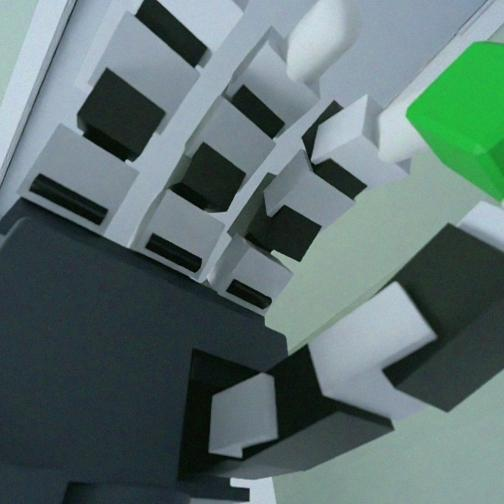

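Call:
{"api": "move", "payload": {
  "base": {"translate_m": 0.85, "strafe_m": 0.06, "rotate_rad": -0.03},
  "speeds": {"translate_m": 0.35}
}}

Call:
{"api": "move", "payload": {
  "base": {"translate_m": 0.3},
  "speeds": {"translate_m": 0.1},
  "cameras": ["base_camera"]
}}

Scene clock: 82.57 s.
move: done
base_odometry: x=+1.425 y=+0.891 heading=-0.622
base_tilt: forward=+0.4 right=+0.2
base_status: done
joint_positions: joint_1_rad=+0.001 joint_2_rad=-1.342 joint_3_rad=+3.141 joint_4_rad=-1.792 joint_5_rad=-0.005 joint_6_rad=-1.311 joint_7_rad=-0.008 hand_index_mcp=-0.089 hand_index_abd=-0.097 hand_index_pip=+0.156 hand_index_dip=+0.264 hand_middle_mcp=+0.175 hand_middle_abd=+0.002 hand_middle_pip=+0.141 hand_middle_dip=+0.264 hand_ring_mcp=+0.134 hand_ring_abd=+0.001 hand_ring_pip=+0.142 hand_ring_dip=+0.265 hand_thumb_cmc=-0.564 hand_thumb_axl=+0.679 hand_thumb_mcp=+0.123 hand_thumb_ipl=+0.044 hand_current_limit=+0.600 hand_speed=-0.600
joint_status: not commanded
hand_state: blocked,goal,blocked,blocked,goal,goal,goal,goal,goal,goal,goal,goal,goal,goal,blocked,blocked
index_mcp_current_ma: 385
index_abd_current_ma: 6
index_pip_current_ma: 184
index_dip_current_ma: 89
middle_mcp_current_ma: -15
middle_abd_current_ma: 6
middle_pip_current_ma: 4
middle_dip_current_ma: 7
ring_mcp_current_ma: -12
ring_abd_current_ma: 3
ring_pip_current_ma: 6
ring_dip_current_ma: 9
thumb_cmc_current_ma: 1
thumb_axl_current_ma: 3
thumb_mcp_current_ma: 434
thumb_ipl_current_ma: 239
hand_goal_index_mcp: -0.174
hand_goal_index_abd: -0.100
hand_goal_index_pip: 0.110
hand_goal_index_dip: 0.240
hand_goal_middle_mcp: 0.180
hand_goal_middle_abd: 0.000
hand_goal_middle_pip: 0.140
hand_goal_middle_dip: 0.262
hand_goal_ring_mcp: 0.138
hand_goal_ring_abd: 0.000
hand_goal_ring_pip: 0.140
hand_goal_ring_dip: 0.262
hand_goal_thumb_cmc: -0.564
hand_goal_thumb_axl: 0.678
hand_goal_thumb_mcp: 0.046
hand_goal_thumb_ipl: 0.000
motor_effort: joint_1_rad=+1(1) joint_2_rad=+20(22) joint_3_rad=+1(1) joint_4_rad=+10(11) joint_5_rad=+1(1) joint_6_rad=+7(10) joint_7_rad=-1(2)
hand_pose: x=+0.1259 y=+0.0267 z=+0.9201 quat_wxyz=(+0.453, -0.544, +0.547, -0.447) (m; base frame)
hand_target: x=+0.1162 y=+0.0294 z=+0.8904 quat_wxyz=(+0.437, -0.548, +0.585, -0.409) (m; base frame)
hand_status: not commanded
pictures: none

Scene clock: 86.13 s.
move: done
base_odometry: x=+1.669 y=+0.717 heading=-0.622
base_tilt: forward=+0.5 right=+0.3
base_status: done
joint_positions: joint_1_rad=+0.001 joint_2_rad=-1.344 joint_3_rad=+3.141 joint_4_rad=-1.794 joint_5_rad=-0.005 joint_6_rad=-1.311 joint_7_rad=-0.008 hand_index_mcp=-0.089 hand_index_abd=-0.097 hand_index_pip=+0.156 hand_index_dip=+0.264 hand_middle_mcp=+0.175 hand_middle_abd=+0.002 hand_middle_pip=+0.141 hand_middle_dip=+0.264 hand_ring_mcp=+0.134 hand_ring_abd=+0.001 hand_ring_pip=+0.142 hand_ring_dip=+0.265 hand_thumb_cmc=-0.564 hand_thumb_axl=+0.679 hand_thumb_mcp=+0.123 hand_thumb_ipl=+0.044 hand_current_limit=+0.600 hand_speed=-0.600
joint_status: not commanded
hand_state: blocked,goal,blocked,blocked,goal,goal,goal,goal,goal,goal,goal,goal,goal,goal,blocked,blocked
index_mcp_current_ma: 385
index_abd_current_ma: 6
index_pip_current_ma: 184
index_dip_current_ma: 89
middle_mcp_current_ma: -15
middle_abd_current_ma: 6
middle_pip_current_ma: 4
middle_dip_current_ma: 7
ring_mcp_current_ma: -12
ring_abd_current_ma: 3
ring_pip_current_ma: 6
ring_dip_current_ma: 9
thumb_cmc_current_ma: 1
thumb_axl_current_ma: 3
thumb_mcp_current_ma: 434
thumb_ipl_current_ma: 239
hand_goal_index_mcp: -0.174
hand_goal_index_abd: -0.100
hand_goal_index_pip: 0.110
hand_goal_index_dip: 0.240
hand_goal_middle_mcp: 0.180
hand_goal_middle_abd: 0.000
hand_goal_middle_pip: 0.140
hand_goal_middle_dip: 0.262
hand_goal_ring_mcp: 0.138
hand_goal_ring_abd: 0.000
hand_goal_ring_pip: 0.140
hand_goal_ring_dip: 0.262
hand_goal_thumb_cmc: -0.564
hand_goal_thumb_axl: 0.678
hand_goal_thumb_mcp: 0.046
hand_goal_thumb_ipl: 0.000
motor_effort: joint_1_rad=+1(1) joint_2_rad=+20(22) joint_3_rad=+1(2) joint_4_rad=+10(12) joint_5_rad=+0(1) joint_6_rad=+9(10) joint_7_rad=+0(1)
hand_pose: x=+0.1255 y=+0.0267 z=+0.9192 quat_wxyz=(+0.453, -0.544, +0.547, -0.447) (m; base frame)
hand_target: x=+0.1162 y=+0.0294 z=+0.8904 quat_wxyz=(+0.437, -0.548, +0.585, -0.409) (m; base frame)
hand_status: not commanded
pictures: base_camera

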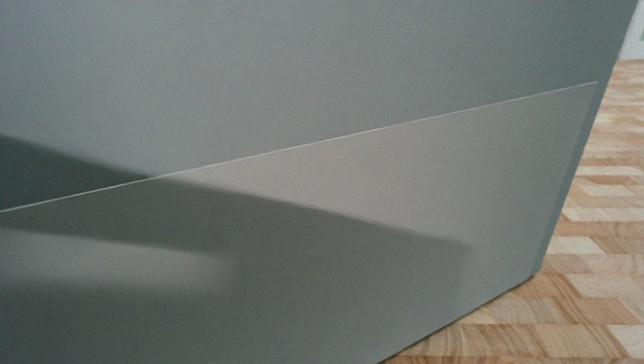

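Call:
{"api": "move", "payload": {
  "base": {"translate_m": 1.22},
  "speeds": {"translate_m": 0.17},
  "cameras": ["base_camera"]
}}

Scene clock: 94.10 s.
move: done
base_odometry: x=+2.660 y=+0.006 heading=-0.622
base_tilt: forward=+0.5 right=+0.2
base_status: done
joint_positions: joint_1_rad=+0.001 joint_2_rad=-1.347 joint_3_rad=+3.141 joint_4_rad=-1.795 joint_5_rad=-0.005 joint_6_rad=-1.312 joint_7_rad=-0.008 hand_index_mcp=-0.089 hand_index_abd=-0.097 hand_index_pip=+0.156 hand_index_dip=+0.264 hand_middle_mcp=+0.175 hand_middle_abd=+0.002 hand_middle_pip=+0.141 hand_middle_dip=+0.264 hand_ring_mcp=+0.134 hand_ring_abd=+0.001 hand_ring_pip=+0.142 hand_ring_dip=+0.265 hand_thumb_cmc=-0.564 hand_thumb_axl=+0.679 hand_thumb_mcp=+0.123 hand_thumb_ipl=+0.044 hand_current_limit=+0.600 hand_speed=-0.600
joint_status: not commanded
hand_state: blocked,goal,blocked,blocked,goal,goal,goal,goal,goal,goal,goal,goal,goal,goal,blocked,blocked
index_mcp_current_ma: 385
index_abd_current_ma: 6
index_pip_current_ma: 184
index_dip_current_ma: 89
middle_mcp_current_ma: -15
middle_abd_current_ma: 5
middle_pip_current_ma: 4
middle_dip_current_ma: 7
ring_mcp_current_ma: -12
ring_abd_current_ma: 3
ring_pip_current_ma: 6
ring_dip_current_ma: 9
thumb_cmc_current_ma: -1
thumb_axl_current_ma: 3
thumb_mcp_current_ma: 434
thumb_ipl_current_ma: 239
hand_goal_index_mcp: -0.174
hand_goal_index_abd: -0.100
hand_goal_index_pip: 0.110
hand_goal_index_dip: 0.240
hand_goal_middle_mcp: 0.180
hand_goal_middle_abd: 0.000
hand_goal_middle_pip: 0.140
hand_goal_middle_dip: 0.262
hand_goal_ring_mcp: 0.138
hand_goal_ring_abd: 0.000
hand_goal_ring_pip: 0.140
hand_goal_ring_dip: 0.262
hand_goal_thumb_cmc: -0.564
hand_goal_thumb_axl: 0.678
hand_goal_thumb_mcp: 0.046
hand_goal_thumb_ipl: 0.000
motor_effort: joint_1_rad=+1(2) joint_2_rad=+20(22) joint_3_rad=+0(1) joint_4_rad=+10(11) joint_5_rad=+0(1) joint_6_rad=+9(10) joint_7_rad=+0(1)
hand_pose: x=+0.1251 y=+0.0266 z=+0.9186 quat_wxyz=(+0.454, -0.544, +0.546, -0.447) (m; base frame)
hand_target: x=+0.1162 y=+0.0294 z=+0.8904 quat_wxyz=(+0.437, -0.548, +0.585, -0.409) (m; base frame)
hand_status: not commanded
pictures: base_camera

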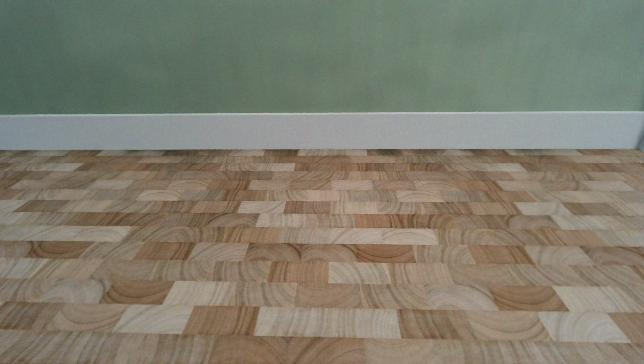

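Call:
{"api": "move", "payload": {
  "base": {"rotate_rad": -1.4},
  "cameras": ["base_camera"]
}}

Scene clock: 96.53 s.
move: done
base_odometry: x=+2.660 y=+0.006 heading=-2.022
base_tilt: forward=+0.4 right=+0.2
base_status: done
joint_positions: joint_1_rad=+0.001 joint_2_rad=-1.347 joint_3_rad=+3.141 joint_4_rad=-1.797 joint_5_rad=-0.005 joint_6_rad=-1.313 joint_7_rad=-0.009 hand_index_mcp=-0.089 hand_index_abd=-0.097 hand_index_pip=+0.156 hand_index_dip=+0.264 hand_middle_mcp=+0.175 hand_middle_abd=+0.002 hand_middle_pip=+0.141 hand_middle_dip=+0.264 hand_ring_mcp=+0.133 hand_ring_abd=+0.001 hand_ring_pip=+0.142 hand_ring_dip=+0.265 hand_thumb_cmc=-0.565 hand_thumb_axl=+0.679 hand_thumb_mcp=+0.123 hand_thumb_ipl=+0.044 hand_current_limit=+0.600 hand_speed=-0.600
joint_status: not commanded
hand_state: blocked,goal,blocked,blocked,goal,goal,goal,goal,goal,goal,goal,goal,goal,goal,blocked,blocked
index_mcp_current_ma: 385
index_abd_current_ma: 6
index_pip_current_ma: 184
index_dip_current_ma: 89
middle_mcp_current_ma: -18
middle_abd_current_ma: 4
middle_pip_current_ma: 3
middle_dip_current_ma: 6
ring_mcp_current_ma: -15
ring_abd_current_ma: 3
ring_pip_current_ma: 5
ring_dip_current_ma: 8
thumb_cmc_current_ma: -2
thumb_axl_current_ma: 3
thumb_mcp_current_ma: 434
thumb_ipl_current_ma: 239
hand_goal_index_mcp: -0.174
hand_goal_index_abd: -0.100
hand_goal_index_pip: 0.110
hand_goal_index_dip: 0.240
hand_goal_middle_mcp: 0.180
hand_goal_middle_abd: 0.000
hand_goal_middle_pip: 0.140
hand_goal_middle_dip: 0.262
hand_goal_ring_mcp: 0.138
hand_goal_ring_abd: 0.000
hand_goal_ring_pip: 0.140
hand_goal_ring_dip: 0.262
hand_goal_thumb_cmc: -0.564
hand_goal_thumb_axl: 0.678
hand_goal_thumb_mcp: 0.046
hand_goal_thumb_ipl: 0.000
motor_effort: joint_1_rad=+1(3) joint_2_rad=+20(25) joint_3_rad=+0(2) joint_4_rad=+11(12) joint_5_rad=+1(2) joint_6_rad=+8(9) joint_7_rad=+0(2)
hand_pose: x=+0.1250 y=+0.0266 z=+0.9174 quat_wxyz=(+0.453, -0.544, +0.547, -0.446) (m; base frame)
hand_target: x=+0.1162 y=+0.0294 z=+0.8904 quat_wxyz=(+0.437, -0.548, +0.585, -0.409) (m; base frame)
hand_status: not commanded
pictures: base_camera

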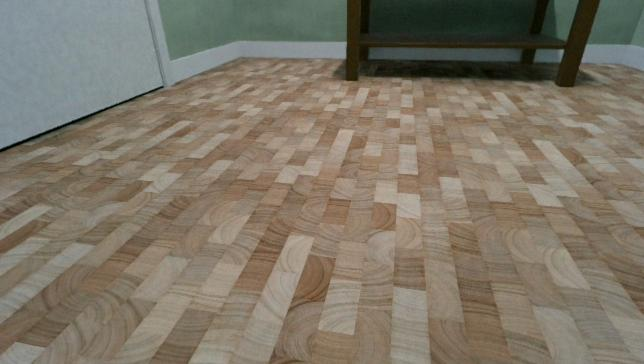

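Call:
{"api": "move", "payload": {
  "base": {"translate_m": 0.877, "strafe_m": -0.334, "rotate_rad": -0.18},
  "speeds": {"translate_m": 0.35},
  "joints": {"joint_1_rad": 0, "joint_2_rad": 0.41, "joint_3_rad": 3.142, "joint_4_rad": -2.221, "joint_5_rad": 0, "joint_6_rad": 0.903, "joint_7_rad": -0.065},
  "min_time_s": 3,
  "cameras": ["all"]
}}

Scene clock: 100.87 s.
move: done
base_odometry: x=+1.977 y=-0.638 heading=-2.202
base_tilt: forward=+0.5 right=+0.3
base_status: done
joint_positions: joint_1_rad=+0.002 joint_2_rad=+0.410 joint_3_rad=+3.141 joint_4_rad=-2.192 joint_5_rad=-0.005 joint_6_rad=+0.829 joint_7_rad=-0.009 hand_index_mcp=-0.089 hand_index_abd=-0.097 hand_index_pip=+0.156 hand_index_dip=+0.264 hand_middle_mcp=+0.175 hand_middle_abd=+0.002 hand_middle_pip=+0.141 hand_middle_dip=+0.264 hand_ring_mcp=+0.133 hand_ring_abd=+0.001 hand_ring_pip=+0.142 hand_ring_dip=+0.265 hand_thumb_cmc=-0.565 hand_thumb_axl=+0.679 hand_thumb_mcp=+0.123 hand_thumb_ipl=+0.044 hand_current_limit=+0.600 hand_speed=-0.600
joint_status: all done
hand_state: blocked,goal,blocked,blocked,goal,goal,goal,goal,goal,goal,goal,goal,goal,goal,blocked,blocked
index_mcp_current_ma: 385
index_abd_current_ma: 6
index_pip_current_ma: 184
index_dip_current_ma: 89
middle_mcp_current_ma: -18
middle_abd_current_ma: 4
middle_pip_current_ma: 3
middle_dip_current_ma: 6
ring_mcp_current_ma: -15
ring_abd_current_ma: 3
ring_pip_current_ma: 5
ring_dip_current_ma: 8
thumb_cmc_current_ma: -2
thumb_axl_current_ma: 3
thumb_mcp_current_ma: 434
thumb_ipl_current_ma: 239
hand_goal_index_mcp: -0.174
hand_goal_index_abd: -0.100
hand_goal_index_pip: 0.110
hand_goal_index_dip: 0.240
hand_goal_middle_mcp: 0.180
hand_goal_middle_abd: 0.000
hand_goal_middle_pip: 0.140
hand_goal_middle_dip: 0.262
hand_goal_ring_mcp: 0.138
hand_goal_ring_abd: 0.000
hand_goal_ring_pip: 0.140
hand_goal_ring_dip: 0.262
hand_goal_thumb_cmc: -0.564
hand_goal_thumb_axl: 0.678
hand_goal_thumb_mcp: 0.046
hand_goal_thumb_ipl: 0.000
motor_effort: joint_1_rad=+0(1) joint_2_rad=-24(27) joint_3_rad=-1(2) joint_4_rad=+11(18) joint_5_rad=+1(2) joint_6_rad=+9(10) joint_7_rad=+0(2)
hand_pose: x=+0.7264 y=+0.0233 z=+0.6543 quat_wxyz=(+0.448, -0.543, +0.553, -0.445) (m; base frame)
hand_target: x=+0.7250 y=+0.0293 z=+0.6639 quat_wxyz=(+0.474, -0.520, +0.555, -0.444) (m; base frame)
hand_status: not commanded
pictures: base_camera, wrist_camera
camera_calibration:
wrist_camera: T_world_to_cam=[[-0.157769, 0.754097, -0.637531, 0.539517], [-0.579794, 0.451873, 0.677974, -0.077369], [0.799342, 0.4766, 0.36593, -0.700737], [0, 0, 0, 1]] pos_world=[0.600389, -0.0379159, 0.652834]

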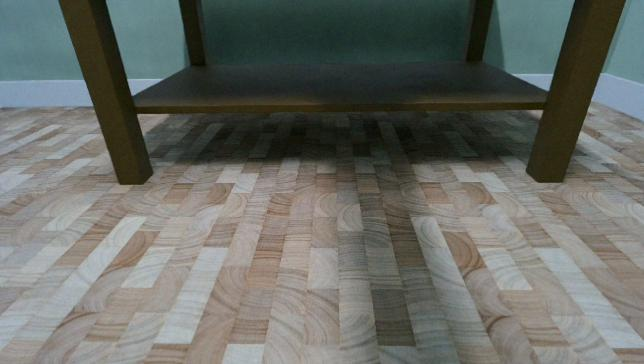

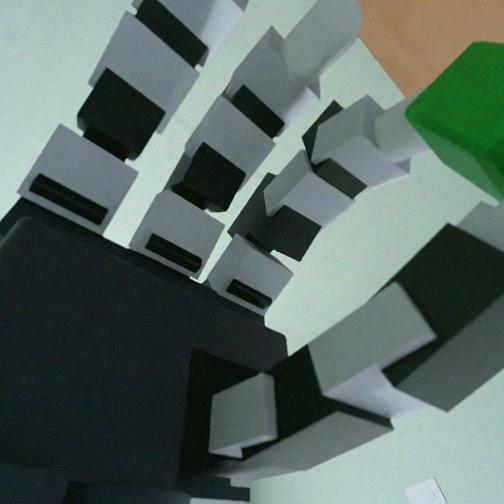

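Call:
{"api": "move", "payload": {
  "base": {"translate_m": 0.37},
  "speeds": {"translate_m": 0.2}
}}

Call:
{"api": "move", "payload": {
  "joints": {"joint_1_rad": 0, "joint_2_rad": 0.697, "joint_3_rad": 3.142, "joint_4_rad": -2.29, "joint_5_rad": 0, "joint_6_rad": 1.253, "joint_7_rad": -0.065},
  "min_time_s": 2,
  "cameras": ["wrist_camera"]
}}

Call:
{"api": "move", "payload": {
  "joints": {"joint_1_rad": 0, "joint_2_rad": 0.81, "joint_3_rad": 3.142, "joint_4_rad": -2.288, "joint_5_rad": 0, "joint_6_rad": 1.365, "joint_7_rad": -0.065},
  "min_time_s": 1.5,
  "cameras": ["wrist_camera"]
}}

Scene clock: 103.60 s.
move: done
base_odometry: x=+1.759 y=-0.937 heading=-2.202
base_tilt: forward=+0.5 right=+0.2
base_status: done
joint_positions: joint_1_rad=+0.002 joint_2_rad=+0.411 joint_3_rad=+3.141 joint_4_rad=-2.198 joint_5_rad=-0.005 joint_6_rad=+0.832 joint_7_rad=-0.009 hand_index_mcp=-0.089 hand_index_abd=-0.097 hand_index_pip=+0.156 hand_index_dip=+0.264 hand_middle_mcp=+0.175 hand_middle_abd=+0.002 hand_middle_pip=+0.141 hand_middle_dip=+0.264 hand_ring_mcp=+0.133 hand_ring_abd=+0.001 hand_ring_pip=+0.142 hand_ring_dip=+0.265 hand_thumb_cmc=-0.565 hand_thumb_axl=+0.679 hand_thumb_mcp=+0.123 hand_thumb_ipl=+0.044 hand_current_limit=+0.600 hand_speed=-0.600
joint_status: not commanded
hand_state: blocked,goal,blocked,blocked,goal,goal,goal,goal,goal,goal,goal,goal,goal,goal,blocked,blocked
index_mcp_current_ma: 385
index_abd_current_ma: 6
index_pip_current_ma: 184
index_dip_current_ma: 89
middle_mcp_current_ma: -18
middle_abd_current_ma: 4
middle_pip_current_ma: 3
middle_dip_current_ma: 6
ring_mcp_current_ma: -15
ring_abd_current_ma: 3
ring_pip_current_ma: 5
ring_dip_current_ma: 8
thumb_cmc_current_ma: -2
thumb_axl_current_ma: 3
thumb_mcp_current_ma: 434
thumb_ipl_current_ma: 239
hand_goal_index_mcp: -0.174
hand_goal_index_abd: -0.100
hand_goal_index_pip: 0.110
hand_goal_index_dip: 0.240
hand_goal_middle_mcp: 0.180
hand_goal_middle_abd: 0.000
hand_goal_middle_pip: 0.140
hand_goal_middle_dip: 0.262
hand_goal_ring_mcp: 0.138
hand_goal_ring_abd: 0.000
hand_goal_ring_pip: 0.140
hand_goal_ring_dip: 0.262
hand_goal_thumb_cmc: -0.564
hand_goal_thumb_axl: 0.678
hand_goal_thumb_mcp: 0.046
hand_goal_thumb_ipl: 0.000
motor_effort: joint_1_rad=+1(1) joint_2_rad=-24(26) joint_3_rad=+0(1) joint_4_rad=+12(13) joint_5_rad=+1(1) joint_6_rad=+8(10) joint_7_rad=+0(1)
hand_pose: x=+0.7247 y=+0.0233 z=+0.6525 quat_wxyz=(+0.448, -0.544, +0.553, -0.445) (m; base frame)
hand_target: x=+0.7250 y=+0.0293 z=+0.6639 quat_wxyz=(+0.474, -0.520, +0.555, -0.444) (m; base frame)
hand_status: not commanded
pictures: none

Scene clock: 106.20 s.
move: done
base_odometry: x=+1.759 y=-0.937 heading=-2.202
base_tilt: forward=+0.5 right=+0.2
base_status: not commanded
joint_positions: joint_1_rad=+0.002 joint_2_rad=+0.687 joint_3_rad=+3.141 joint_4_rad=-2.263 joint_5_rad=-0.005 joint_6_rad=+1.180 joint_7_rad=-0.009 hand_index_mcp=-0.089 hand_index_abd=-0.097 hand_index_pip=+0.156 hand_index_dip=+0.264 hand_middle_mcp=+0.175 hand_middle_abd=+0.002 hand_middle_pip=+0.141 hand_middle_dip=+0.264 hand_ring_mcp=+0.133 hand_ring_abd=+0.001 hand_ring_pip=+0.142 hand_ring_dip=+0.265 hand_thumb_cmc=-0.565 hand_thumb_axl=+0.679 hand_thumb_mcp=+0.123 hand_thumb_ipl=+0.044 hand_current_limit=+0.600 hand_speed=-0.600
joint_status: all done
hand_state: blocked,goal,blocked,blocked,goal,goal,goal,goal,goal,goal,goal,goal,goal,goal,blocked,blocked
index_mcp_current_ma: 385
index_abd_current_ma: 6
index_pip_current_ma: 184
index_dip_current_ma: 89
middle_mcp_current_ma: -18
middle_abd_current_ma: 4
middle_pip_current_ma: 3
middle_dip_current_ma: 6
ring_mcp_current_ma: -15
ring_abd_current_ma: 3
ring_pip_current_ma: 5
ring_dip_current_ma: 8
thumb_cmc_current_ma: -2
thumb_axl_current_ma: 3
thumb_mcp_current_ma: 434
thumb_ipl_current_ma: 239
hand_goal_index_mcp: -0.174
hand_goal_index_abd: -0.100
hand_goal_index_pip: 0.110
hand_goal_index_dip: 0.240
hand_goal_middle_mcp: 0.180
hand_goal_middle_abd: 0.000
hand_goal_middle_pip: 0.140
hand_goal_middle_dip: 0.262
hand_goal_ring_mcp: 0.138
hand_goal_ring_abd: 0.000
hand_goal_ring_pip: 0.140
hand_goal_ring_dip: 0.262
hand_goal_thumb_cmc: -0.564
hand_goal_thumb_axl: 0.678
hand_goal_thumb_mcp: 0.046
hand_goal_thumb_ipl: 0.000
motor_effort: joint_1_rad=+1(2) joint_2_rad=-27(28) joint_3_rad=-1(2) joint_4_rad=+7(12) joint_5_rad=+1(2) joint_6_rad=+9(10) joint_7_rad=+1(2)
hand_pose: x=+0.7247 y=+0.0229 z=+0.5560 quat_wxyz=(+0.449, -0.543, +0.552, -0.447) (m; base frame)
hand_target: x=+0.7214 y=+0.0293 z=+0.5626 quat_wxyz=(+0.472, -0.521, +0.556, -0.443) (m; base frame)
hand_status: not commanded
pictures: wrist_camera
camera_calibration:
wrist_camera: T_world_to_cam=[[-0.154691, 0.753177, -0.639371, 0.475744], [-0.582055, 0.453446, 0.674981, -0.00823657], [0.7983, 0.476563, 0.368246, -0.663649], [0, 0, 0, 1]] pos_world=[0.59859, -0.0383142, 0.554123]

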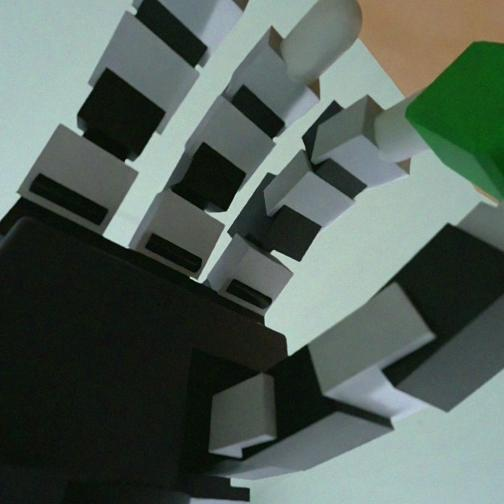

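Scene clock: 108.00 s.
move: done
base_odometry: x=+1.759 y=-0.937 heading=-2.202
base_tilt: forward=+0.5 right=+0.2
base_status: not commanded
joint_positions: joint_1_rad=+0.002 joint_2_rad=+0.797 joint_3_rad=+3.141 joint_4_rad=-2.263 joint_5_rad=-0.005 joint_6_rad=+1.291 joint_7_rad=-0.009 hand_index_mcp=-0.089 hand_index_abd=-0.097 hand_index_pip=+0.156 hand_index_dip=+0.264 hand_middle_mcp=+0.175 hand_middle_abd=+0.002 hand_middle_pip=+0.141 hand_middle_dip=+0.264 hand_ring_mcp=+0.133 hand_ring_abd=+0.001 hand_ring_pip=+0.142 hand_ring_dip=+0.265 hand_thumb_cmc=-0.565 hand_thumb_axl=+0.679 hand_thumb_mcp=+0.123 hand_thumb_ipl=+0.044 hand_current_limit=+0.600 hand_speed=-0.600
joint_status: all done
hand_state: blocked,goal,blocked,blocked,goal,goal,goal,goal,goal,goal,goal,goal,goal,goal,blocked,blocked
index_mcp_current_ma: 385
index_abd_current_ma: 6
index_pip_current_ma: 184
index_dip_current_ma: 89
middle_mcp_current_ma: -18
middle_abd_current_ma: 4
middle_pip_current_ma: 3
middle_dip_current_ma: 6
ring_mcp_current_ma: -15
ring_abd_current_ma: 3
ring_pip_current_ma: 5
ring_dip_current_ma: 8
thumb_cmc_current_ma: -2
thumb_axl_current_ma: 3
thumb_mcp_current_ma: 434
thumb_ipl_current_ma: 239
hand_goal_index_mcp: -0.174
hand_goal_index_abd: -0.100
hand_goal_index_pip: 0.110
hand_goal_index_dip: 0.240
hand_goal_middle_mcp: 0.180
hand_goal_middle_abd: 0.000
hand_goal_middle_pip: 0.140
hand_goal_middle_dip: 0.262
hand_goal_ring_mcp: 0.138
hand_goal_ring_abd: 0.000
hand_goal_ring_pip: 0.140
hand_goal_ring_dip: 0.262
hand_goal_thumb_cmc: -0.564
hand_goal_thumb_axl: 0.678
hand_goal_thumb_mcp: 0.046
hand_goal_thumb_ipl: 0.000
motor_effort: joint_1_rad=+1(2) joint_2_rad=-28(29) joint_3_rad=+0(2) joint_4_rad=+6(8) joint_5_rad=+1(2) joint_6_rad=+8(9) joint_7_rad=+0(1)
hand_pose: x=+0.7246 y=+0.0228 z=+0.5202 quat_wxyz=(+0.449, -0.543, +0.551, -0.447) (m; base frame)
hand_target: x=+0.7215 y=+0.0293 z=+0.5269 quat_wxyz=(+0.472, -0.521, +0.556, -0.443) (m; base frame)
hand_status: not commanded
pictures: wrist_camera
camera_calibration:
wrist_camera: T_world_to_cam=[[-0.153902, 0.752864, -0.63993, 0.452733], [-0.582696, 0.45389, 0.674129, 0.0168166], [0.797985, 0.476634, 0.368836, -0.650532], [0, 0, 0, 1]] pos_world=[0.59859, -0.0384138, 0.51832]

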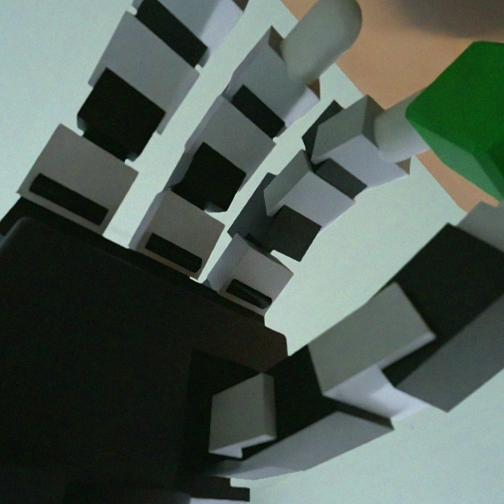

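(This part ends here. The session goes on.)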